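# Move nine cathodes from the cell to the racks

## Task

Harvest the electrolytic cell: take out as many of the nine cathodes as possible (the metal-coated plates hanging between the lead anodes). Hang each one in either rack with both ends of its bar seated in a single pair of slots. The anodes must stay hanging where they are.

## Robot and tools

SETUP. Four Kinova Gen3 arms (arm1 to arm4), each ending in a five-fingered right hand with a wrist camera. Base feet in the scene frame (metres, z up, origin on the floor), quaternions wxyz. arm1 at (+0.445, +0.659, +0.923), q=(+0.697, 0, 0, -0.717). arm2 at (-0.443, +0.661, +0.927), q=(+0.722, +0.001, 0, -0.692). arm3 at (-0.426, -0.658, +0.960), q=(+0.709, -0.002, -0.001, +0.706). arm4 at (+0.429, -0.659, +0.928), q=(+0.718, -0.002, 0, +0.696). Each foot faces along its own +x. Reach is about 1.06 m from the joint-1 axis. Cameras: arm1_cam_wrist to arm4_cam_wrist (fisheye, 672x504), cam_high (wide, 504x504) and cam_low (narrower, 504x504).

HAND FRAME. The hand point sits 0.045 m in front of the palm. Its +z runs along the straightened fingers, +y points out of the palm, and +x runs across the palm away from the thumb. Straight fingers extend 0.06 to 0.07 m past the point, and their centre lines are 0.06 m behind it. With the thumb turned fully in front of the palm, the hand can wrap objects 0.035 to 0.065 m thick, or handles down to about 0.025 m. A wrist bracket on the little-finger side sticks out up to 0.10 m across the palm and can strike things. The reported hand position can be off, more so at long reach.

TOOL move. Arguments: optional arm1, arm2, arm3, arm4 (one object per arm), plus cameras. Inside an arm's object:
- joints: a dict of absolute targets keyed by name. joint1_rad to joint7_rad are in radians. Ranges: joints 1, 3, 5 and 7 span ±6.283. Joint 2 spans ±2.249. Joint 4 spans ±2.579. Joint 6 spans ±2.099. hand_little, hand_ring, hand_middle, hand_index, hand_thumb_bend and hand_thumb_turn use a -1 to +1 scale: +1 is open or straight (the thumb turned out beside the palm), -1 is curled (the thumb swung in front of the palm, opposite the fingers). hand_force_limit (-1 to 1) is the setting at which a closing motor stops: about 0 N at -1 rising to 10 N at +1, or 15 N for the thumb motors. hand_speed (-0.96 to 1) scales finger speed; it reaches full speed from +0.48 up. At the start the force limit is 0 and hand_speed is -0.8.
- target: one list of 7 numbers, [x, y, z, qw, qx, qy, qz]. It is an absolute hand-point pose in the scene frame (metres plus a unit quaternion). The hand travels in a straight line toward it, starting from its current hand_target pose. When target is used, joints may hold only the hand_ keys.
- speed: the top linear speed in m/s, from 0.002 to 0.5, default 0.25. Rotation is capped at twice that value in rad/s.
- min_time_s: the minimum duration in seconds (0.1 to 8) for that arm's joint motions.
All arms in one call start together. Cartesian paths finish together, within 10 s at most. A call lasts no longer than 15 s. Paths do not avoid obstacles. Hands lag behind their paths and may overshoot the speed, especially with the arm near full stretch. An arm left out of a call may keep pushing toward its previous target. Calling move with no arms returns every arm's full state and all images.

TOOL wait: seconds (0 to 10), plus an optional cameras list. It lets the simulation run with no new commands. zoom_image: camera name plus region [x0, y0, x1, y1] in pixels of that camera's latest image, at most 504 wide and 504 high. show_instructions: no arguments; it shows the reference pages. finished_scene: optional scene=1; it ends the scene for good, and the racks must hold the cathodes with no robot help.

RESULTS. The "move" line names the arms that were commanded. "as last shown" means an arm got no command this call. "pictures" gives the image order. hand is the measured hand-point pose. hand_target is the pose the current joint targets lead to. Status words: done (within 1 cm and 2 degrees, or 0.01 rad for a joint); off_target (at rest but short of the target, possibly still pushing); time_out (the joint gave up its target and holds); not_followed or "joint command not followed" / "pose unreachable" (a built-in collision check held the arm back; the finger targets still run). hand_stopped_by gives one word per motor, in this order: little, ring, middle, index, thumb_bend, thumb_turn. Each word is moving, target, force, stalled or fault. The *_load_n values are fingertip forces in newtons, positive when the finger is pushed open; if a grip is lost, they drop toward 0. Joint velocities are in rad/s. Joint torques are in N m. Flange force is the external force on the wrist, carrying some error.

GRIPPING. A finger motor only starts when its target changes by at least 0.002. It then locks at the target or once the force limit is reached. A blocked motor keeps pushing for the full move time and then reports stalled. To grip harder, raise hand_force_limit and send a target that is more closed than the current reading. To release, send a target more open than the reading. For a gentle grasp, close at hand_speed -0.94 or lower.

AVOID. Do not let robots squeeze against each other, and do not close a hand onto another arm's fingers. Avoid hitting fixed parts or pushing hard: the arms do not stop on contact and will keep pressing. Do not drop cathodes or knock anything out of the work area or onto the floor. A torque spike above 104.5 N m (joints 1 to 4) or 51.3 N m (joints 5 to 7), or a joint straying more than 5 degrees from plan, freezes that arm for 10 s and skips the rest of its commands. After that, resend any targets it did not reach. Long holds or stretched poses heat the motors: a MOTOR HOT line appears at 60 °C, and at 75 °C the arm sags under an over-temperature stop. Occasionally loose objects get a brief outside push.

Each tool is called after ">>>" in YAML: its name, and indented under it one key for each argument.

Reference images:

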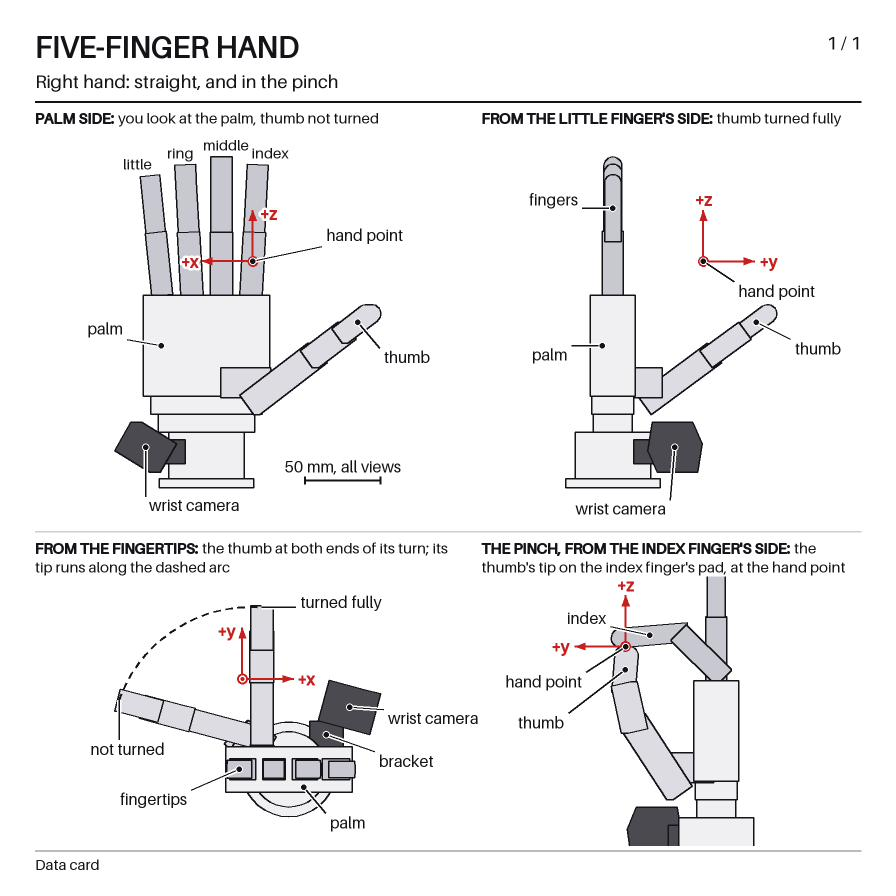

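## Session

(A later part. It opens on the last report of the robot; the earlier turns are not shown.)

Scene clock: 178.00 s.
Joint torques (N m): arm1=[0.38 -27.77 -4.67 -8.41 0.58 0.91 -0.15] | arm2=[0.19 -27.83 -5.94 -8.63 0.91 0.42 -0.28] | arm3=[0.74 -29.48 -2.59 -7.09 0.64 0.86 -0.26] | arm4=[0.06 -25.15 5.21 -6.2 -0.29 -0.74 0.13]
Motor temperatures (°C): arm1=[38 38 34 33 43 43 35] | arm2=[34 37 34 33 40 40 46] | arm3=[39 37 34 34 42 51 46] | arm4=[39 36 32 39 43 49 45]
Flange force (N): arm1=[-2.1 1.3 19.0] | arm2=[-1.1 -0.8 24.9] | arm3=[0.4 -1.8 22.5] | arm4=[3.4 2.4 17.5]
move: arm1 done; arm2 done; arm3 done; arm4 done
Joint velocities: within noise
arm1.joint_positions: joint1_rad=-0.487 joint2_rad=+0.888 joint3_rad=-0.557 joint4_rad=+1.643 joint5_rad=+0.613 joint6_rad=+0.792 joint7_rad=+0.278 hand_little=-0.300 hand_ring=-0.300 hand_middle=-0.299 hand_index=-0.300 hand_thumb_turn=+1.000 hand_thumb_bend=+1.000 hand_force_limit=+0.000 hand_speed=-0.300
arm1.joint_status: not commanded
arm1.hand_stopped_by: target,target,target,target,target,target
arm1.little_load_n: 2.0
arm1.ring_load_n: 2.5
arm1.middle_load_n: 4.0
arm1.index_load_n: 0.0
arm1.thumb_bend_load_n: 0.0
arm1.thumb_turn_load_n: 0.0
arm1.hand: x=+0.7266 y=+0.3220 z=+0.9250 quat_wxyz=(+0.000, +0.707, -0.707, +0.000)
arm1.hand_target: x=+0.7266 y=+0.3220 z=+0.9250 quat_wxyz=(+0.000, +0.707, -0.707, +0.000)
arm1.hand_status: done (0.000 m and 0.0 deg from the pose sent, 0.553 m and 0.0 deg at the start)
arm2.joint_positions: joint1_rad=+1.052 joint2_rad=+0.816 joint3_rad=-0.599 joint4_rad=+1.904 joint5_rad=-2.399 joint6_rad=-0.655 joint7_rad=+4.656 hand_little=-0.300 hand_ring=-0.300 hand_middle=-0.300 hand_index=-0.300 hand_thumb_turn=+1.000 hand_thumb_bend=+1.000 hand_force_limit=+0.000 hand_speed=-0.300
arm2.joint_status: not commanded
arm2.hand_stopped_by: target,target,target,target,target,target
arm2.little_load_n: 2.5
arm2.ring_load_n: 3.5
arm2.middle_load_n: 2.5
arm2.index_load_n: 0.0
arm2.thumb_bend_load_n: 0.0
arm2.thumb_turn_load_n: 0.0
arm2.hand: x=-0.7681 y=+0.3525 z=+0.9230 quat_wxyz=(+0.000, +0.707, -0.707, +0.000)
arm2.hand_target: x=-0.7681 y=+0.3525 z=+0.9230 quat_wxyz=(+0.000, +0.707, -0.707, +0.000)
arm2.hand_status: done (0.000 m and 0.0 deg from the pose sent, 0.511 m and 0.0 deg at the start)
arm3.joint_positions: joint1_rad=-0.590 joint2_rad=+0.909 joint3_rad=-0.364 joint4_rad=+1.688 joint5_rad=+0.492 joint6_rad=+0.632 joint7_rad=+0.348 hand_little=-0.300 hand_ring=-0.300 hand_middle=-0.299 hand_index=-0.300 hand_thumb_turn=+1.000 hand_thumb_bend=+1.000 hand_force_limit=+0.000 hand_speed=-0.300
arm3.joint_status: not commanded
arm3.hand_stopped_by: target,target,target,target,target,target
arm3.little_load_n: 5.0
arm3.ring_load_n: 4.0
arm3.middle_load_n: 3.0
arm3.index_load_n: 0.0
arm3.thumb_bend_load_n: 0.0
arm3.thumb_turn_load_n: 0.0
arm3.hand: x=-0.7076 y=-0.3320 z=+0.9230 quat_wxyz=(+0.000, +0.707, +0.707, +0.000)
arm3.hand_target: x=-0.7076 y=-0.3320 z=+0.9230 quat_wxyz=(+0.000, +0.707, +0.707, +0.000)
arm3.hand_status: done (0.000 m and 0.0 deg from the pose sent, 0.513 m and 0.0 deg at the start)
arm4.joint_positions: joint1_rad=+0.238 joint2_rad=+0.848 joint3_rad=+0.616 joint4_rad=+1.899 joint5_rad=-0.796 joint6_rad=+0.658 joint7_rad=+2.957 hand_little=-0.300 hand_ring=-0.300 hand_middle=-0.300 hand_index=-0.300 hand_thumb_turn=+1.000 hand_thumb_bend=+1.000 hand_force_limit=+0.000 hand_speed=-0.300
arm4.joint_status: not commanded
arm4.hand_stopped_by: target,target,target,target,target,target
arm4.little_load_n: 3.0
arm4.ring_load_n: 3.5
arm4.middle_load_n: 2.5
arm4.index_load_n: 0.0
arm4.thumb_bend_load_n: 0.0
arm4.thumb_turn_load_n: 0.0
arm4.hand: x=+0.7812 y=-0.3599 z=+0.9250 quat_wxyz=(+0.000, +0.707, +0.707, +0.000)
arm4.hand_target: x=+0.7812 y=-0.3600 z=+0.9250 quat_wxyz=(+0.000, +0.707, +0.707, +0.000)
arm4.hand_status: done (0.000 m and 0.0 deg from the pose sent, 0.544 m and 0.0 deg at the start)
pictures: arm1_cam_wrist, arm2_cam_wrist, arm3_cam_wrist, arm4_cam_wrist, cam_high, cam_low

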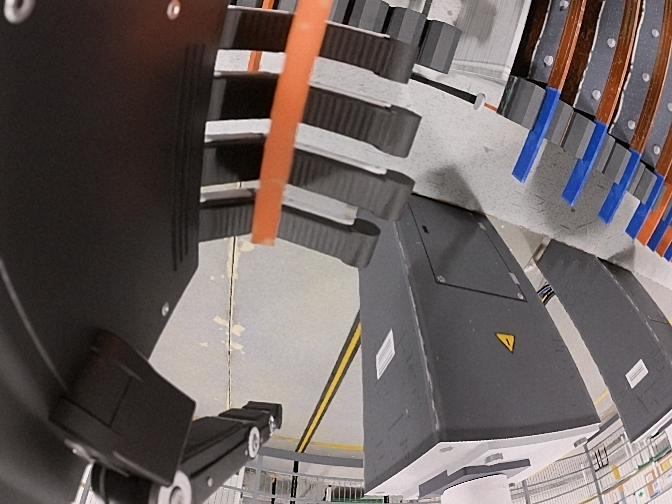

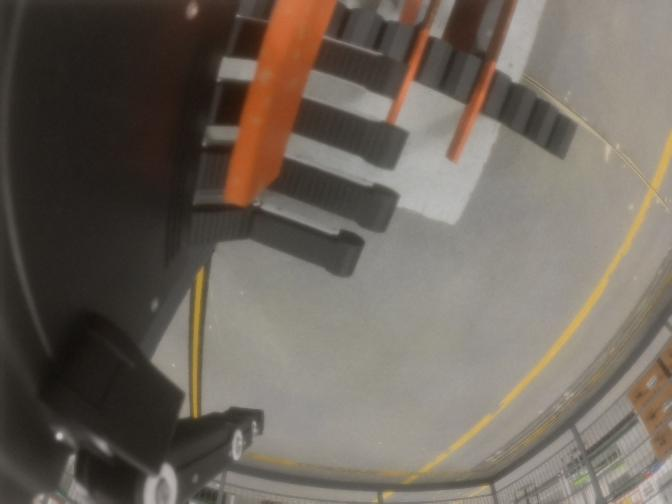

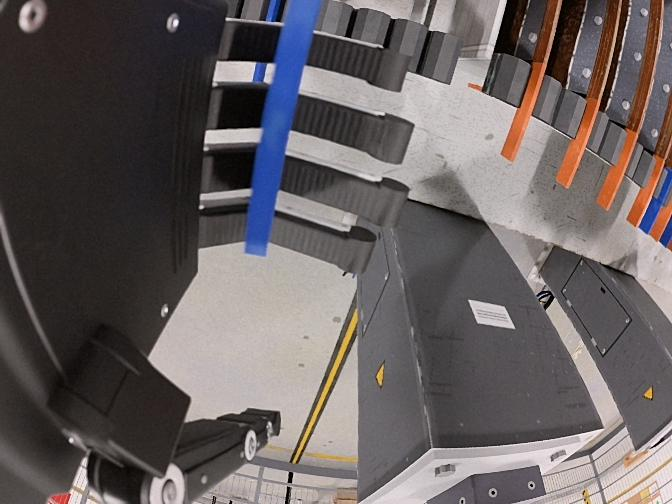

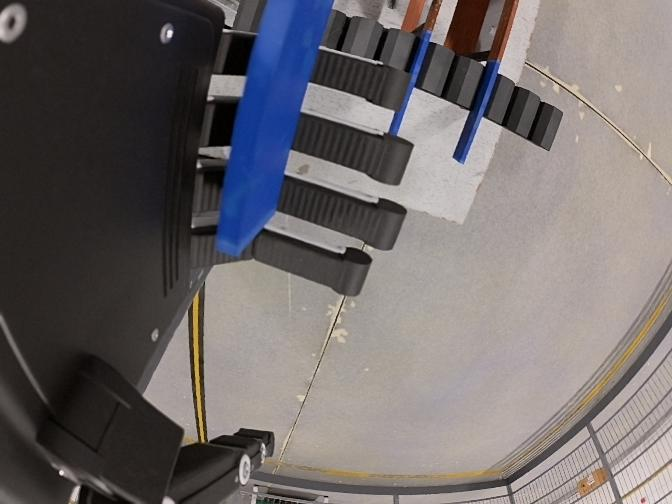

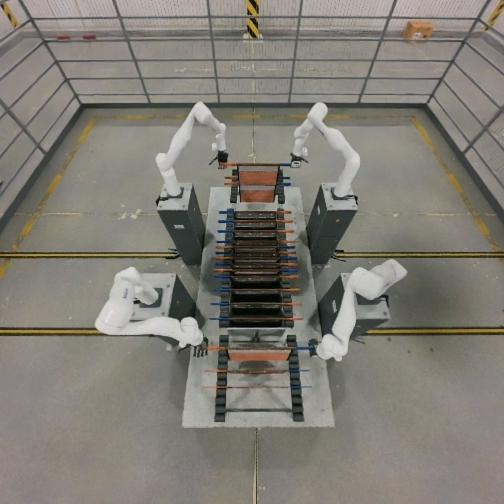

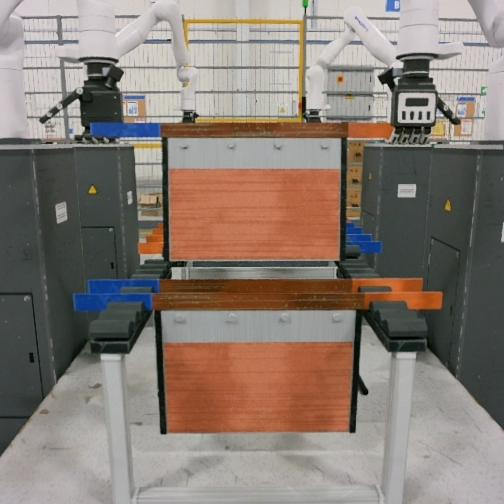

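>>> move:
  cameras: ["cam_high", "cam_low", "arm2_cam_wrist", "arm3_cam_wrist"]

>>> zoom_image:
  camera: "cam_high"
  region: [190, 335, 260, 400]

>>> zoom_image:
  camera: "cam_high"
  region: [260, 335, 330, 400]

>>> zoom_image:
  camera: "arm2_cam_wrist"
  region: [180, 0, 520, 340]

>>> zoom_image:
  camera: "arm3_cam_wrist"
  region: [180, 0, 520, 340]

>>> zoom_image:
  camera: "cam_low"
  region: [120, 230, 200, 310]

>>> zoom_image:
  camera: "cam_low"
  region: [310, 230, 390, 310]

Scene clock: 182.93 s.
Joint torques (N m): arm1=[-0.36 -27.72 -5.08 -8.24 0.18 0.83 -0.15] | arm2=[0.63 -27.91 -5.46 -8.65 1.07 0.28 -0.3] | arm3=[0.18 -29.26 -3.57 -7.07 0.49 0.83 -0.22] | arm4=[0.73 -24.88 5.93 -6.02 -0.15 -0.69 0.1]
Motor temperatures (°C): arm1=[38 39 34 33 43 43 35] | arm2=[34 37 34 33 40 40 46] | arm3=[39 37 34 34 42 51 46] | arm4=[39 36 32 39 43 49 45]
Flange force (N): arm1=[-0.9 2.3 19.2] | arm2=[-0.4 -1.5 24.7] | arm3=[0.6 -0.6 22.8] | arm4=[3.9 0.9 18.0]
Joint velocities: within noise
arm1.joint_positions: joint1_rad=-0.487 joint2_rad=+0.888 joint3_rad=-0.557 joint4_rad=+1.643 joint5_rad=+0.613 joint6_rad=+0.792 joint7_rad=+0.278 hand_little=-0.300 hand_ring=-0.300 hand_middle=-0.299 hand_index=-0.300 hand_thumb_turn=+1.000 hand_thumb_bend=+1.000 hand_force_limit=+0.000 hand_speed=-0.300
arm1.joint_status: not commanded
arm1.hand_stopped_by: target,target,target,target,target,target
arm1.little_load_n: 1.5
arm1.ring_load_n: 3.0
arm1.middle_load_n: 5.0
arm1.index_load_n: 0.0
arm1.thumb_bend_load_n: 0.0
arm1.thumb_turn_load_n: 0.0
arm1.hand: x=+0.7266 y=+0.3220 z=+0.9250 quat_wxyz=(+0.000, +0.707, -0.707, +0.000) (m; scene frame)
arm1.hand_target: x=+0.7266 y=+0.3220 z=+0.9250 quat_wxyz=(+0.000, +0.707, -0.707, +0.000) (m; scene frame)
arm1.hand_status: done (0.000 m and 0.0 deg from the pose sent, 0.553 m and 0.0 deg at the start)
arm2.joint_positions: joint1_rad=+1.052 joint2_rad=+0.816 joint3_rad=-0.599 joint4_rad=+1.904 joint5_rad=-2.399 joint6_rad=-0.655 joint7_rad=+4.656 hand_little=-0.300 hand_ring=-0.300 hand_middle=-0.300 hand_index=-0.300 hand_thumb_turn=+1.000 hand_thumb_bend=+1.000 hand_force_limit=+0.000 hand_speed=-0.300
arm2.joint_status: not commanded
arm2.hand_stopped_by: target,target,target,target,target,target
arm2.little_load_n: 2.0
arm2.ring_load_n: 3.5
arm2.middle_load_n: 2.0
arm2.index_load_n: 0.0
arm2.thumb_bend_load_n: 0.0
arm2.thumb_turn_load_n: 0.0
arm2.hand: x=-0.7681 y=+0.3525 z=+0.9230 quat_wxyz=(+0.000, +0.707, -0.707, +0.000) (m; scene frame)
arm2.hand_target: x=-0.7681 y=+0.3525 z=+0.9230 quat_wxyz=(+0.000, +0.707, -0.707, +0.000) (m; scene frame)
arm2.hand_status: done (0.000 m and 0.0 deg from the pose sent, 0.511 m and 0.0 deg at the start)
arm3.joint_positions: joint1_rad=-0.590 joint2_rad=+0.909 joint3_rad=-0.364 joint4_rad=+1.688 joint5_rad=+0.493 joint6_rad=+0.632 joint7_rad=+0.348 hand_little=-0.300 hand_ring=-0.300 hand_middle=-0.300 hand_index=-0.300 hand_thumb_turn=+1.000 hand_thumb_bend=+1.000 hand_force_limit=+0.000 hand_speed=-0.300
arm3.joint_status: not commanded
arm3.hand_stopped_by: target,target,target,target,target,target
arm3.little_load_n: 4.0
arm3.ring_load_n: 4.5
arm3.middle_load_n: 4.0
arm3.index_load_n: 0.0
arm3.thumb_bend_load_n: 0.0
arm3.thumb_turn_load_n: 0.0
arm3.hand: x=-0.7076 y=-0.3320 z=+0.9230 quat_wxyz=(+0.000, +0.707, +0.707, +0.000) (m; scene frame)
arm3.hand_target: x=-0.7076 y=-0.3320 z=+0.9230 quat_wxyz=(+0.000, +0.707, +0.707, +0.000) (m; scene frame)
arm3.hand_status: done (0.000 m and 0.0 deg from the pose sent, 0.513 m and 0.0 deg at the start)
arm4.joint_positions: joint1_rad=+0.238 joint2_rad=+0.848 joint3_rad=+0.616 joint4_rad=+1.899 joint5_rad=-0.796 joint6_rad=+0.658 joint7_rad=+2.957 hand_little=-0.300 hand_ring=-0.300 hand_middle=-0.300 hand_index=-0.300 hand_thumb_turn=+1.000 hand_thumb_bend=+1.000 hand_force_limit=+0.000 hand_speed=-0.300
arm4.joint_status: not commanded
arm4.hand_stopped_by: target,target,target,target,target,target
arm4.little_load_n: 3.0
arm4.ring_load_n: 4.0
arm4.middle_load_n: 2.5
arm4.index_load_n: 0.0
arm4.thumb_bend_load_n: 0.0
arm4.thumb_turn_load_n: 0.0
arm4.hand: x=+0.7812 y=-0.3600 z=+0.9250 quat_wxyz=(+0.000, +0.707, +0.707, +0.000) (m; scene frame)
arm4.hand_target: x=+0.7812 y=-0.3600 z=+0.9250 quat_wxyz=(+0.000, +0.707, +0.707, +0.000) (m; scene frame)
arm4.hand_status: done (0.000 m and 0.0 deg from the pose sent, 0.544 m and 0.0 deg at the start)
pictures: arm2_cam_wrist, arm3_cam_wrist, cam_high, cam_low

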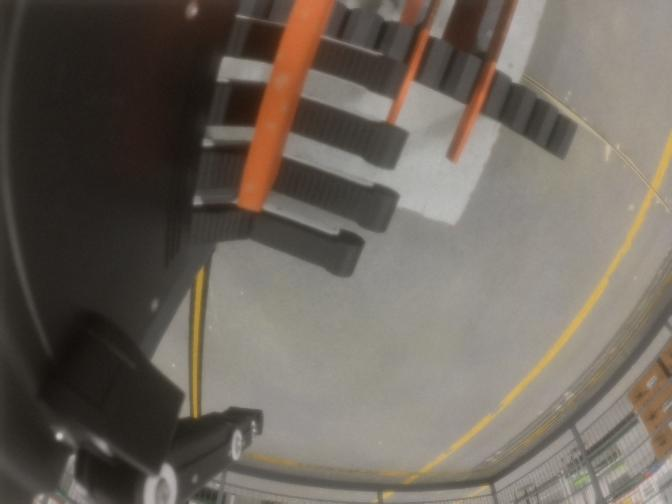

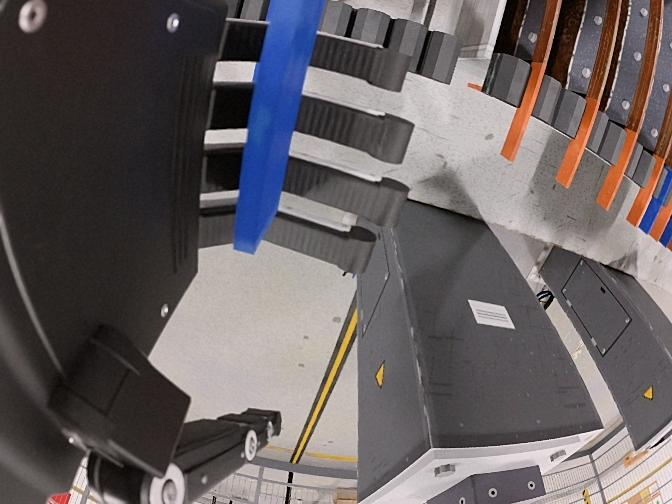

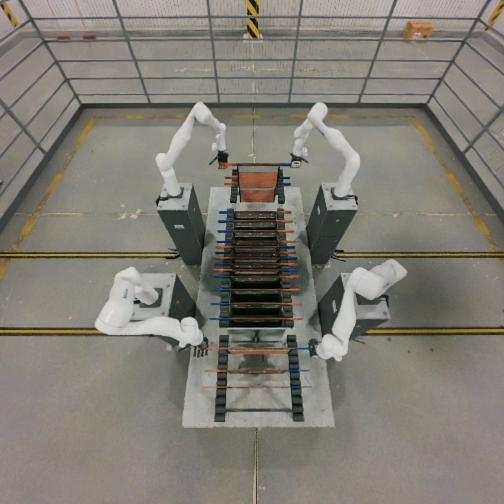

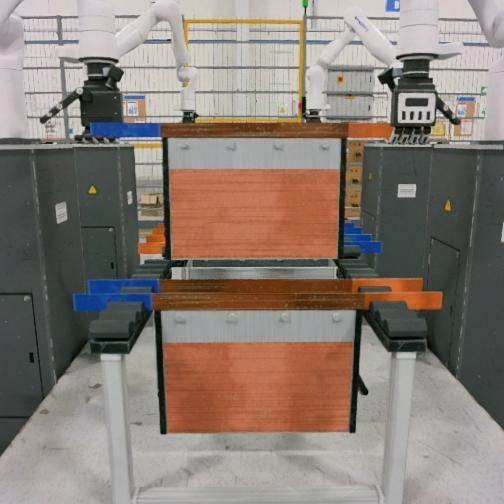

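Scaled by 7.200 from the camera's image (finer frame: 720x720).

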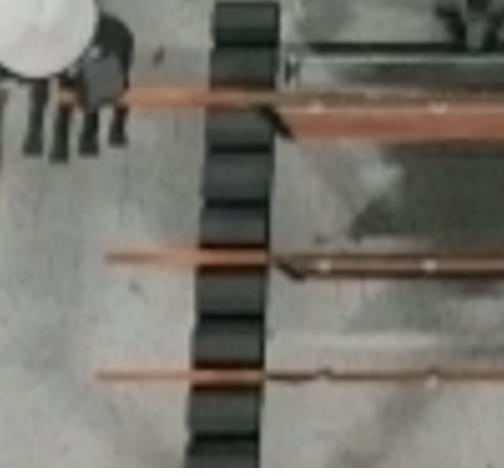

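Scaled by 7.200 from the camera's image (finer frame: 720x720).

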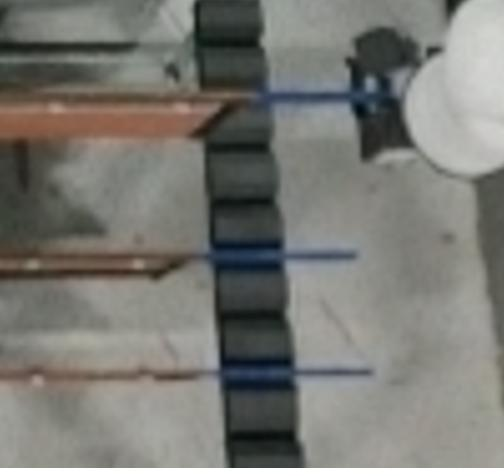

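Scaled by 1.482 from the camera's image (finer frame: 960x720).

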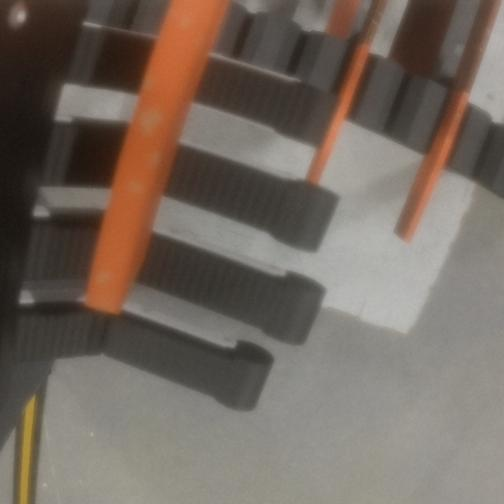

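Scaled by 1.482 from the camera's image (finer frame: 960x720).

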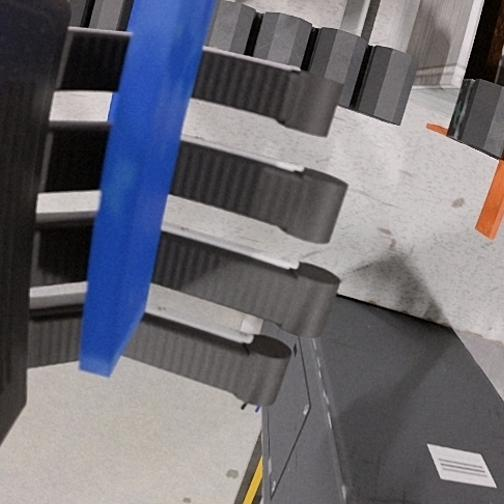

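Scaled by 6.300 from the camera's image (finer frame: 720x720).

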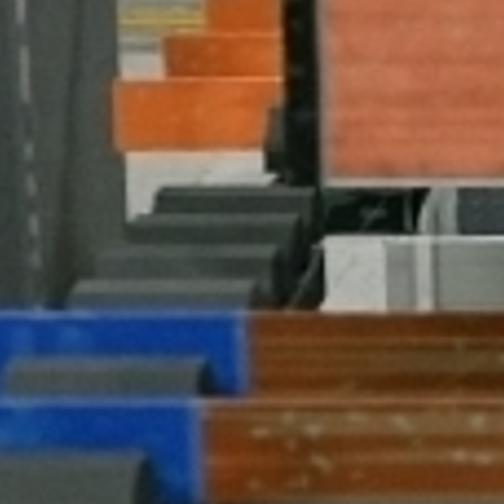

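Scaled by 6.300 from the camera's image (finer frame: 720x720).

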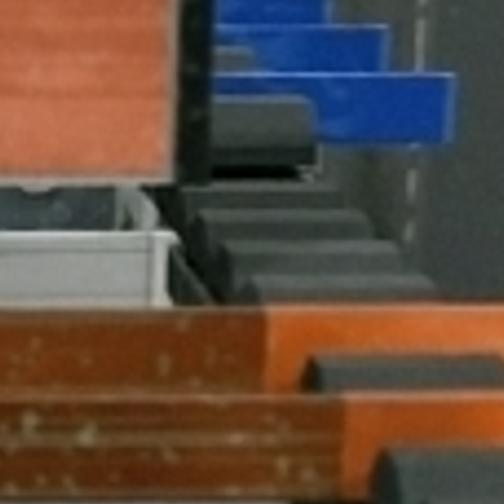

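>>> move:
  cameras: ["cam_high", "cam_low"]

Scene clock: 185.23 s.
Joint torques (N m): arm1=[-0.14 -27.52 -4.8 -7.82 0.19 1.01 -0.18] | arm2=[0.52 -27.9 -5.6 -8.5 0.98 0.28 -0.3] | arm3=[0.42 -29.11 -3.37 -6.82 0.42 0.97 -0.19] | arm4=[0.52 -24.66 5.62 -5.75 -0.16 -0.4 0.08]
Motor temperatures (°C): arm1=[38 39 34 33 43 42 35] | arm2=[34 37 34 33 40 40 46] | arm3=[39 37 34 34 42 51 46] | arm4=[39 36 32 39 43 49 45]
Flange force (N): arm1=[-0.4 1.3 18.8] | arm2=[-0.3 -1.1 24.9] | arm3=[0.5 -1.3 22.8] | arm4=[3.7 1.4 17.8]
Joint velocities: within noise
arm1.joint_positions: joint1_rad=-0.487 joint2_rad=+0.888 joint3_rad=-0.557 joint4_rad=+1.643 joint5_rad=+0.613 joint6_rad=+0.792 joint7_rad=+0.278 hand_little=-0.300 hand_ring=-0.300 hand_middle=-0.299 hand_index=-0.300 hand_thumb_turn=+1.000 hand_thumb_bend=+1.000 hand_force_limit=+0.000 hand_speed=-0.300
arm1.joint_status: not commanded
arm1.hand_stopped_by: target,target,target,target,target,target
arm1.little_load_n: 1.5
arm1.ring_load_n: 3.0
arm1.middle_load_n: 5.0
arm1.index_load_n: 0.0
arm1.thumb_bend_load_n: 0.0
arm1.thumb_turn_load_n: 0.0
arm1.hand: x=+0.7266 y=+0.3220 z=+0.9250 quat_wxyz=(+0.000, +0.707, -0.707, +0.000) (m; scene frame)
arm1.hand_target: x=+0.7266 y=+0.3220 z=+0.9250 quat_wxyz=(+0.000, +0.707, -0.707, +0.000) (m; scene frame)
arm1.hand_status: done (0.000 m and 0.0 deg from the pose sent, 0.553 m and 0.0 deg at the start)
arm2.joint_positions: joint1_rad=+1.052 joint2_rad=+0.816 joint3_rad=-0.599 joint4_rad=+1.904 joint5_rad=-2.399 joint6_rad=-0.655 joint7_rad=+4.656 hand_little=-0.300 hand_ring=-0.300 hand_middle=-0.300 hand_index=-0.300 hand_thumb_turn=+1.000 hand_thumb_bend=+1.000 hand_force_limit=+0.000 hand_speed=-0.300
arm2.joint_status: not commanded
arm2.hand_stopped_by: target,target,target,target,target,target
arm2.little_load_n: 2.5
arm2.ring_load_n: 4.0
arm2.middle_load_n: 2.5
arm2.index_load_n: 0.0
arm2.thumb_bend_load_n: 0.0
arm2.thumb_turn_load_n: 0.0
arm2.hand: x=-0.7681 y=+0.3525 z=+0.9230 quat_wxyz=(+0.000, +0.707, -0.707, +0.000) (m; scene frame)
arm2.hand_target: x=-0.7681 y=+0.3525 z=+0.9230 quat_wxyz=(+0.000, +0.707, -0.707, +0.000) (m; scene frame)
arm2.hand_status: done (0.000 m and 0.0 deg from the pose sent, 0.511 m and 0.0 deg at the start)
arm3.joint_positions: joint1_rad=-0.590 joint2_rad=+0.909 joint3_rad=-0.364 joint4_rad=+1.688 joint5_rad=+0.493 joint6_rad=+0.632 joint7_rad=+0.348 hand_little=-0.300 hand_ring=-0.300 hand_middle=-0.300 hand_index=-0.300 hand_thumb_turn=+1.000 hand_thumb_bend=+1.000 hand_force_limit=+0.000 hand_speed=-0.300
arm3.joint_status: not commanded
arm3.hand_stopped_by: target,target,target,target,target,target
arm3.little_load_n: 3.5
arm3.ring_load_n: 4.5
arm3.middle_load_n: 4.0
arm3.index_load_n: 0.5
arm3.thumb_bend_load_n: 0.0
arm3.thumb_turn_load_n: 0.0
arm3.hand: x=-0.7076 y=-0.3320 z=+0.9230 quat_wxyz=(+0.000, +0.707, +0.707, +0.000) (m; scene frame)
arm3.hand_target: x=-0.7076 y=-0.3320 z=+0.9230 quat_wxyz=(+0.000, +0.707, +0.707, +0.000) (m; scene frame)
arm3.hand_status: done (0.000 m and 0.0 deg from the pose sent, 0.513 m and 0.0 deg at the start)
arm4.joint_positions: joint1_rad=+0.238 joint2_rad=+0.848 joint3_rad=+0.616 joint4_rad=+1.899 joint5_rad=-0.796 joint6_rad=+0.658 joint7_rad=+2.957 hand_little=-0.300 hand_ring=-0.300 hand_middle=-0.300 hand_index=-0.300 hand_thumb_turn=+1.000 hand_thumb_bend=+1.000 hand_force_limit=+0.000 hand_speed=-0.300
arm4.joint_status: not commanded
arm4.hand_stopped_by: target,target,target,target,target,target
arm4.little_load_n: 3.0
arm4.ring_load_n: 4.0
arm4.middle_load_n: 2.5
arm4.index_load_n: 0.0
arm4.thumb_bend_load_n: 0.0
arm4.thumb_turn_load_n: 0.0
arm4.hand: x=+0.7812 y=-0.3600 z=+0.9250 quat_wxyz=(+0.000, +0.707, +0.707, +0.000) (m; scene frame)
arm4.hand_target: x=+0.7812 y=-0.3600 z=+0.9250 quat_wxyz=(+0.000, +0.707, +0.707, +0.000) (m; scene frame)
arm4.hand_status: done (0.000 m and 0.0 deg from the pose sent, 0.544 m and 0.0 deg at the start)
pictures: cam_high, cam_low

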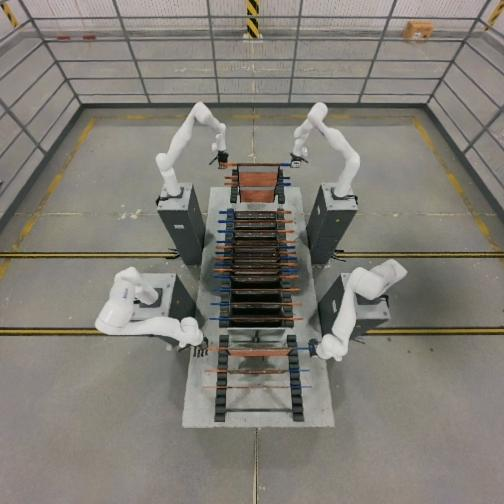

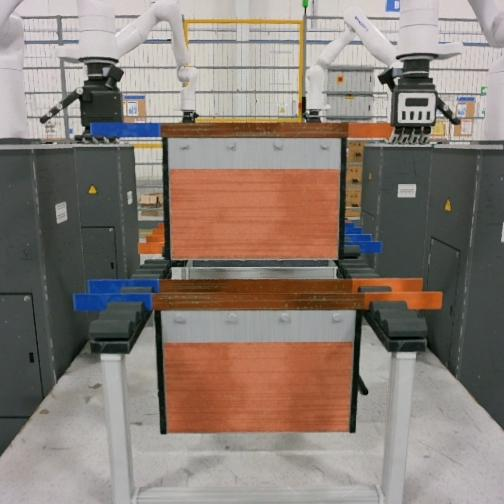

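>>> zoom_image:
  camera: "cam_low"
  region: [60, 100, 260, 300]

>>> zoom_image:
  camera: "cam_low"
  region: [250, 100, 450, 300]

>>> zoom_image:
  camera: "cam_high"
  region: [190, 320, 260, 390]

>>> zoom_image:
  camera: "cam_high"
  region: [255, 320, 325, 390]

Scaled by 2.520 from the camera's image (finer frame: 720x720).

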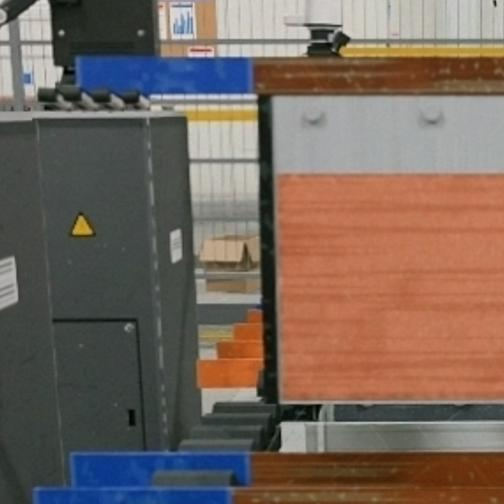

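Scaled by 2.520 from the camera's image (finer frame: 720x720).

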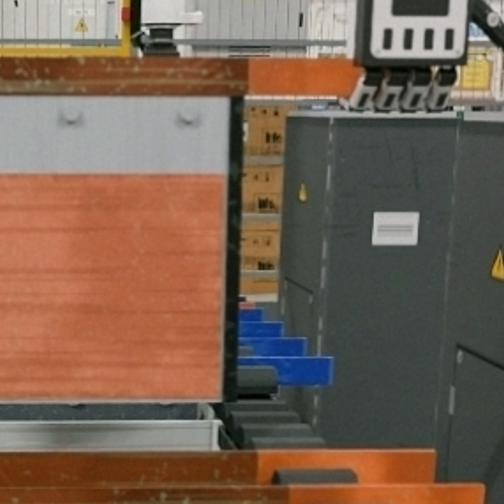

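Scaled by 7.200 from the camera's image (finer frame: 720x720).

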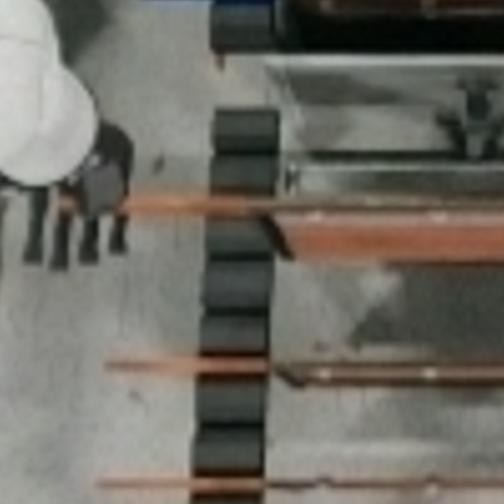

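Scaled by 7.200 from the camera's image (finer frame: 720x720).

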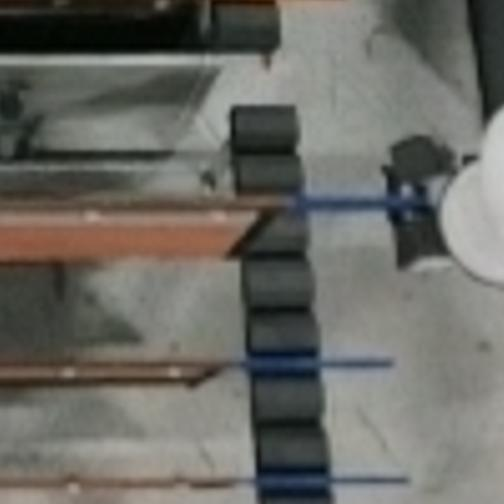

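>>> zoom_image:
  camera: "cam_high"
  region: [215, 340, 245, 370]

>>> zoom_image:
  camera: "cam_high"
  region: [275, 340, 305, 370]

>>> move:
  cameras: ["arm2_cam_wrist", "arm3_cam_wrist", "arm1_cam_wrist", "arm4_cam_wrist"]

Scaled by 16.800 from the camera's image (finer frame: 720x720).

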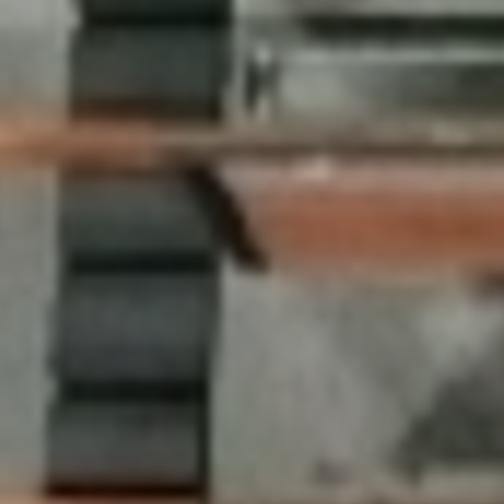

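Scaled by 16.800 from the camera's image (finer frame: 720x720).

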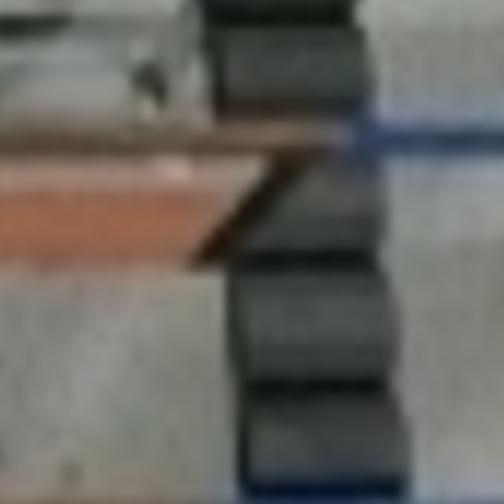

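Scene clock: 188.80 s.
Joint torques (N m): arm1=[-0.72 -27.74 -5.52 -8.55 0.12 0.48 -0.23] | arm2=[0.45 -27.82 -5.66 -8.42 0.95 0.29 -0.31] | arm3=[0.4 -28.93 -3.32 -6.68 0.49 1.05 -0.24] | arm4=[1.13 -24.83 6.45 -6.26 -0.09 -1.01 0.08]
Motor temperatures (°C): arm1=[38 39 34 33 43 42 35] | arm2=[34 37 34 33 40 40 46] | arm3=[39 37 34 34 42 51 46] | arm4=[39 36 32 39 43 49 45]
Flange force (N): arm1=[-0.7 3.3 18.8] | arm2=[-0.3 -0.8 24.8] | arm3=[0.7 -1.3 22.4] | arm4=[4.0 -0.2 17.9]
Joint velocities: within noise
arm1.joint_positions: joint1_rad=-0.487 joint2_rad=+0.888 joint3_rad=-0.557 joint4_rad=+1.643 joint5_rad=+0.613 joint6_rad=+0.792 joint7_rad=+0.278 hand_little=-0.300 hand_ring=-0.300 hand_middle=-0.299 hand_index=-0.300 hand_thumb_turn=+1.000 hand_thumb_bend=+1.000 hand_force_limit=+0.000 hand_speed=-0.300
arm1.joint_status: not commanded
arm1.hand_stopped_by: target,target,target,target,target,target
arm1.little_load_n: 1.5
arm1.ring_load_n: 2.5
arm1.middle_load_n: 4.5
arm1.index_load_n: 0.0
arm1.thumb_bend_load_n: 0.0
arm1.thumb_turn_load_n: 0.0
arm1.hand: x=+0.7266 y=+0.3220 z=+0.9250 quat_wxyz=(+0.000, +0.707, -0.707, +0.000) (m; scene frame)
arm1.hand_target: x=+0.7266 y=+0.3220 z=+0.9250 quat_wxyz=(+0.000, +0.707, -0.707, +0.000) (m; scene frame)
arm1.hand_status: done (0.000 m and 0.0 deg from the pose sent, 0.553 m and 0.0 deg at the start)
arm2.joint_positions: joint1_rad=+1.052 joint2_rad=+0.816 joint3_rad=-0.599 joint4_rad=+1.904 joint5_rad=-2.399 joint6_rad=-0.655 joint7_rad=+4.656 hand_little=-0.300 hand_ring=-0.300 hand_middle=-0.300 hand_index=-0.300 hand_thumb_turn=+1.000 hand_thumb_bend=+1.000 hand_force_limit=+0.000 hand_speed=-0.300
arm2.joint_status: not commanded
arm2.hand_stopped_by: target,target,target,target,target,target
arm2.little_load_n: 2.0
arm2.ring_load_n: 3.5
arm2.middle_load_n: 2.0
arm2.index_load_n: 0.0
arm2.thumb_bend_load_n: 0.0
arm2.thumb_turn_load_n: 0.0
arm2.hand: x=-0.7681 y=+0.3525 z=+0.9230 quat_wxyz=(+0.000, +0.707, -0.707, +0.000) (m; scene frame)
arm2.hand_target: x=-0.7681 y=+0.3525 z=+0.9230 quat_wxyz=(+0.000, +0.707, -0.707, +0.000) (m; scene frame)
arm2.hand_status: done (0.000 m and 0.0 deg from the pose sent, 0.511 m and 0.0 deg at the start)
arm3.joint_positions: joint1_rad=-0.590 joint2_rad=+0.909 joint3_rad=-0.364 joint4_rad=+1.688 joint5_rad=+0.493 joint6_rad=+0.632 joint7_rad=+0.348 hand_little=-0.300 hand_ring=-0.300 hand_middle=-0.300 hand_index=-0.300 hand_thumb_turn=+1.000 hand_thumb_bend=+1.000 hand_force_limit=+0.000 hand_speed=-0.300
arm3.joint_status: not commanded
arm3.hand_stopped_by: target,target,target,target,target,target
arm3.little_load_n: 3.0
arm3.ring_load_n: 4.5
arm3.middle_load_n: 4.0
arm3.index_load_n: 0.0
arm3.thumb_bend_load_n: 0.0
arm3.thumb_turn_load_n: 0.0
arm3.hand: x=-0.7076 y=-0.3320 z=+0.9230 quat_wxyz=(+0.000, +0.707, +0.707, +0.000) (m; scene frame)
arm3.hand_target: x=-0.7076 y=-0.3320 z=+0.9230 quat_wxyz=(+0.000, +0.707, +0.707, +0.000) (m; scene frame)
arm3.hand_status: done (0.000 m and 0.0 deg from the pose sent, 0.513 m and 0.0 deg at the start)
arm4.joint_positions: joint1_rad=+0.238 joint2_rad=+0.848 joint3_rad=+0.616 joint4_rad=+1.899 joint5_rad=-0.796 joint6_rad=+0.658 joint7_rad=+2.957 hand_little=-0.300 hand_ring=-0.300 hand_middle=-0.300 hand_index=-0.300 hand_thumb_turn=+1.000 hand_thumb_bend=+1.000 hand_force_limit=+0.000 hand_speed=-0.300
arm4.joint_status: not commanded
arm4.hand_stopped_by: target,target,target,target,target,target
arm4.little_load_n: 3.0
arm4.ring_load_n: 4.0
arm4.middle_load_n: 2.5
arm4.index_load_n: 0.0
arm4.thumb_bend_load_n: 0.0
arm4.thumb_turn_load_n: 0.0
arm4.hand: x=+0.7812 y=-0.3600 z=+0.9250 quat_wxyz=(+0.000, +0.707, +0.707, +0.000) (m; scene frame)
arm4.hand_target: x=+0.7812 y=-0.3600 z=+0.9250 quat_wxyz=(+0.000, +0.707, +0.707, +0.000) (m; scene frame)
arm4.hand_status: done (0.000 m and 0.0 deg from the pose sent, 0.544 m and 0.0 deg at the start)
pictures: arm1_cam_wrist, arm2_cam_wrist, arm3_cam_wrist, arm4_cam_wrist

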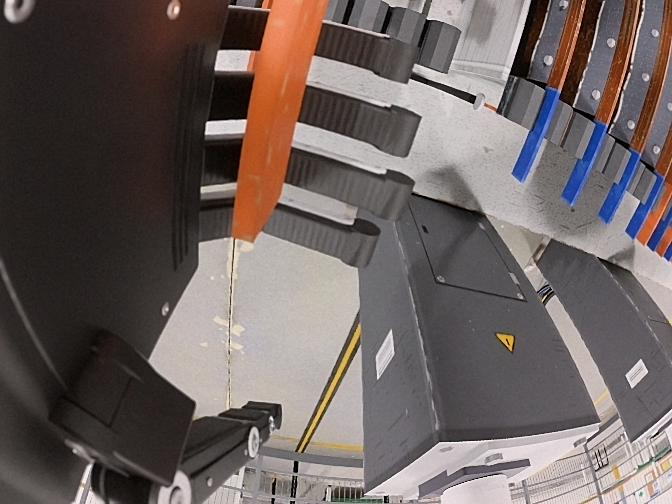

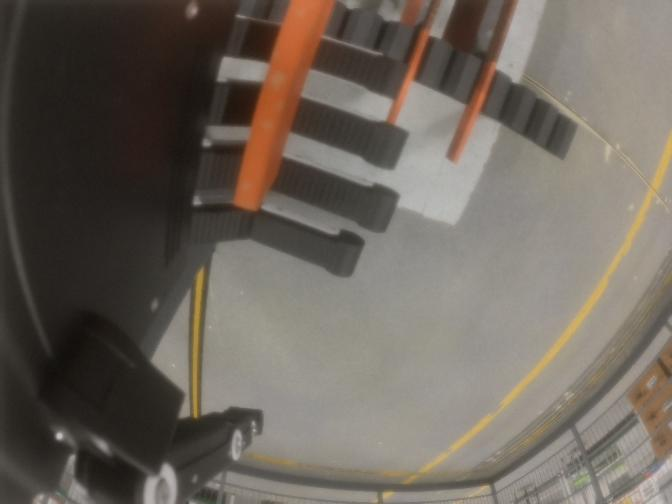

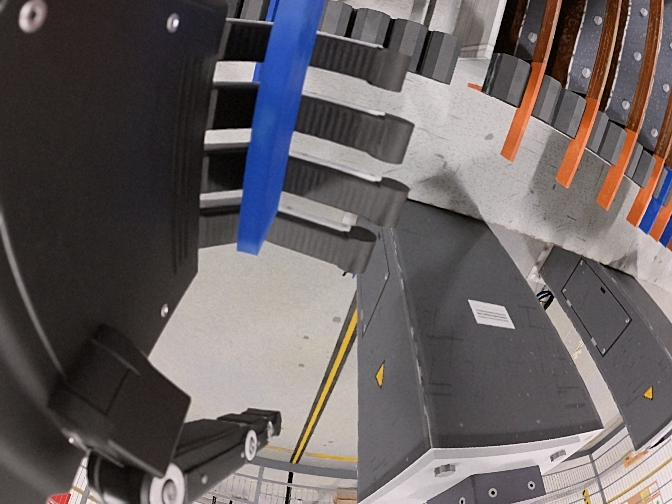

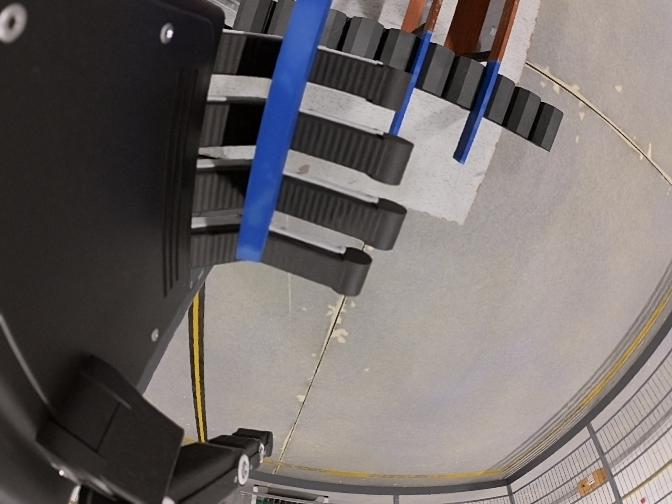

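>>> move:
  arm2: {"target": [-0.7681, 0.3585, 0.923, 0, 0.7071, -0.7071, 0], "speed": 0.05}
  arm3: {"target": [-0.7076, -0.3265, 0.923, 0, 0.7071, 0.7071, 0], "speed": 0.05}
  cameras: ["cam_high", "arm2_cam_wrist", "arm3_cam_wrist"]

>>> zoom_image:
  camera: "cam_high"
  region: [215, 340, 245, 370]

>>> zoom_image:
  camera: "cam_high"
  region: [275, 340, 305, 370]

Scene clock: 191.03 s.
Joint torques (N m): arm1=[-0.43 -27.72 -5.25 -8.36 0.17 0.69 -0.2] | arm2=[1.04 -27.38 -4.78 -7.72 0.95 -0.22 -0.33] | arm3=[-0.27 -28.93 -4.09 -6.34 0.15 1.05 -0.26] | arm4=[0.86 -24.84 6.11 -6.11 -0.12 -0.79 0.09]
Motor temperatures (°C): arm1=[38 39 34 33 43 42 35] | arm2=[34 37 34 33 40 40 46] | arm3=[39 37 34 34 42 51 46] | arm4=[39 36 32 39 43 49 45]
Flange force (N): arm1=[-0.9 2.6 19.0] | arm2=[1.4 -1.2 24.6] | arm3=[2.4 -1.0 22.6] | arm4=[3.8 0.5 17.9]
move: arm2 done; arm3 done
Joint velocities: within noise
arm1, arm4: as last shown
arm1.ring_load_n: 3.0
arm1.middle_load_n: 5.0
arm2.joint_positions: joint1_rad=+1.061 joint2_rad=+0.809 joint3_rad=-0.597 joint4_rad=+1.920 joint5_rad=-2.395 joint6_rad=-0.645 joint7_rad=+4.656 hand_little=-0.300 hand_ring=-0.300 hand_middle=-0.300 hand_index=-0.300 hand_thumb_turn=+1.000 hand_thumb_bend=+1.000 hand_force_limit=+0.000 hand_speed=-0.300
arm2.joint_status: not commanded
arm2.hand_stopped_by: target,target,target,target,target,target
arm2.little_load_n: 2.0
arm2.ring_load_n: 3.5
arm2.middle_load_n: 2.5
arm2.index_load_n: 0.0
arm2.thumb_bend_load_n: 0.0
arm2.thumb_turn_load_n: 0.0
arm2.hand: x=-0.7681 y=+0.3585 z=+0.9230 quat_wxyz=(+0.000, +0.707, -0.707, +0.000)
arm2.hand_target: x=-0.7681 y=+0.3585 z=+0.9230 quat_wxyz=(+0.000, +0.707, -0.707, +0.000)
arm2.hand_status: done (0.000 m and 0.0 deg from the pose sent, 0.006 m and 0.0 deg at the start)
arm3.joint_positions: joint1_rad=-0.581 joint2_rad=+0.915 joint3_rad=-0.367 joint4_rad=+1.673 joint5_rad=+0.491 joint6_rad=+0.643 joint7_rad=+0.360 hand_little=-0.300 hand_ring=-0.300 hand_middle=-0.300 hand_index=-0.300 hand_thumb_turn=+1.000 hand_thumb_bend=+1.000 hand_force_limit=+0.000 hand_speed=-0.300
arm3.joint_status: not commanded
arm3.hand_stopped_by: target,target,target,target,target,target
arm3.little_load_n: 3.5
arm3.ring_load_n: 4.5
arm3.middle_load_n: 4.0
arm3.index_load_n: 0.0
arm3.thumb_bend_load_n: 0.0
arm3.thumb_turn_load_n: 0.0
arm3.hand: x=-0.7076 y=-0.3265 z=+0.9230 quat_wxyz=(+0.000, +0.707, +0.707, +0.000)
arm3.hand_target: x=-0.7076 y=-0.3265 z=+0.9230 quat_wxyz=(+0.000, +0.707, +0.707, +0.000)
arm3.hand_status: done (0.000 m and 0.0 deg from the pose sent, 0.005 m and 0.0 deg at the start)
arm4.middle_load_n: 2.0
arm4.index_load_n: 0.5
pictures: arm2_cam_wrist, arm3_cam_wrist, cam_high

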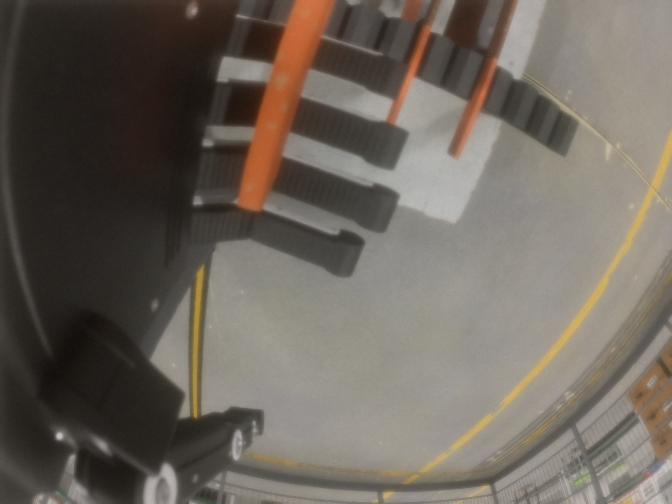

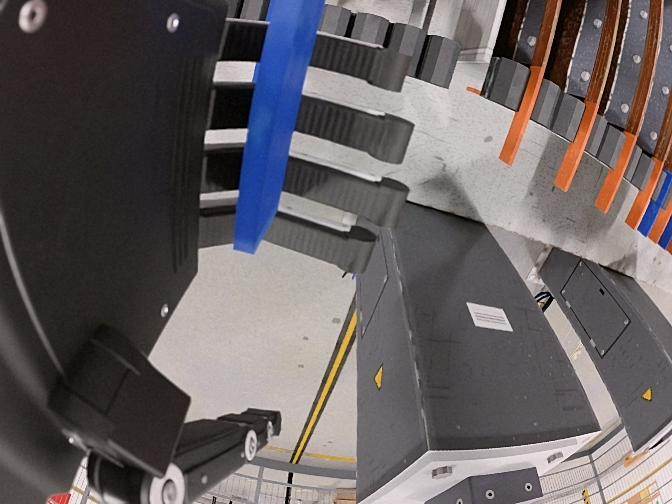

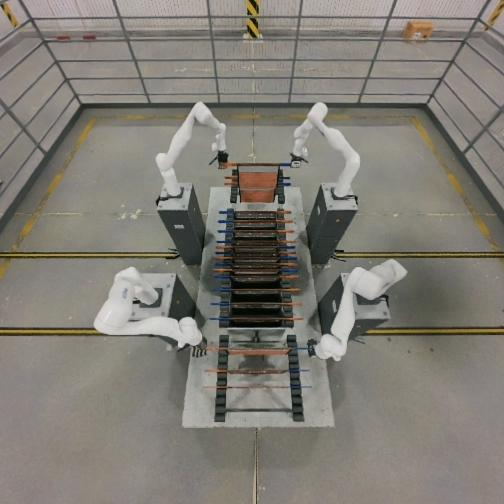

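Scaled by 16.800 from the camera's image (finer frame: 720x720).

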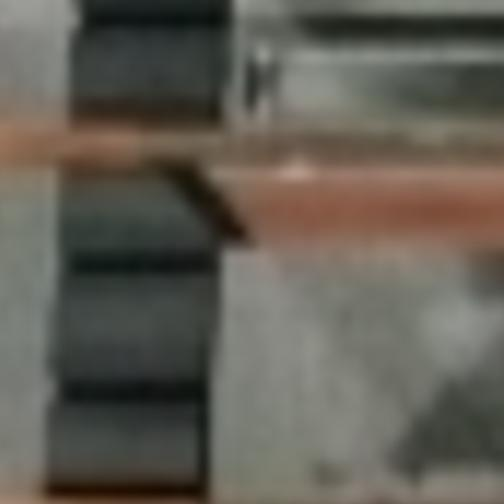

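Scaled by 16.800 from the camera's image (finer frame: 720x720).

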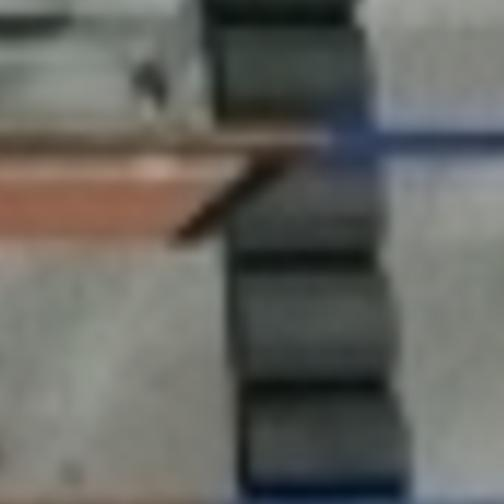

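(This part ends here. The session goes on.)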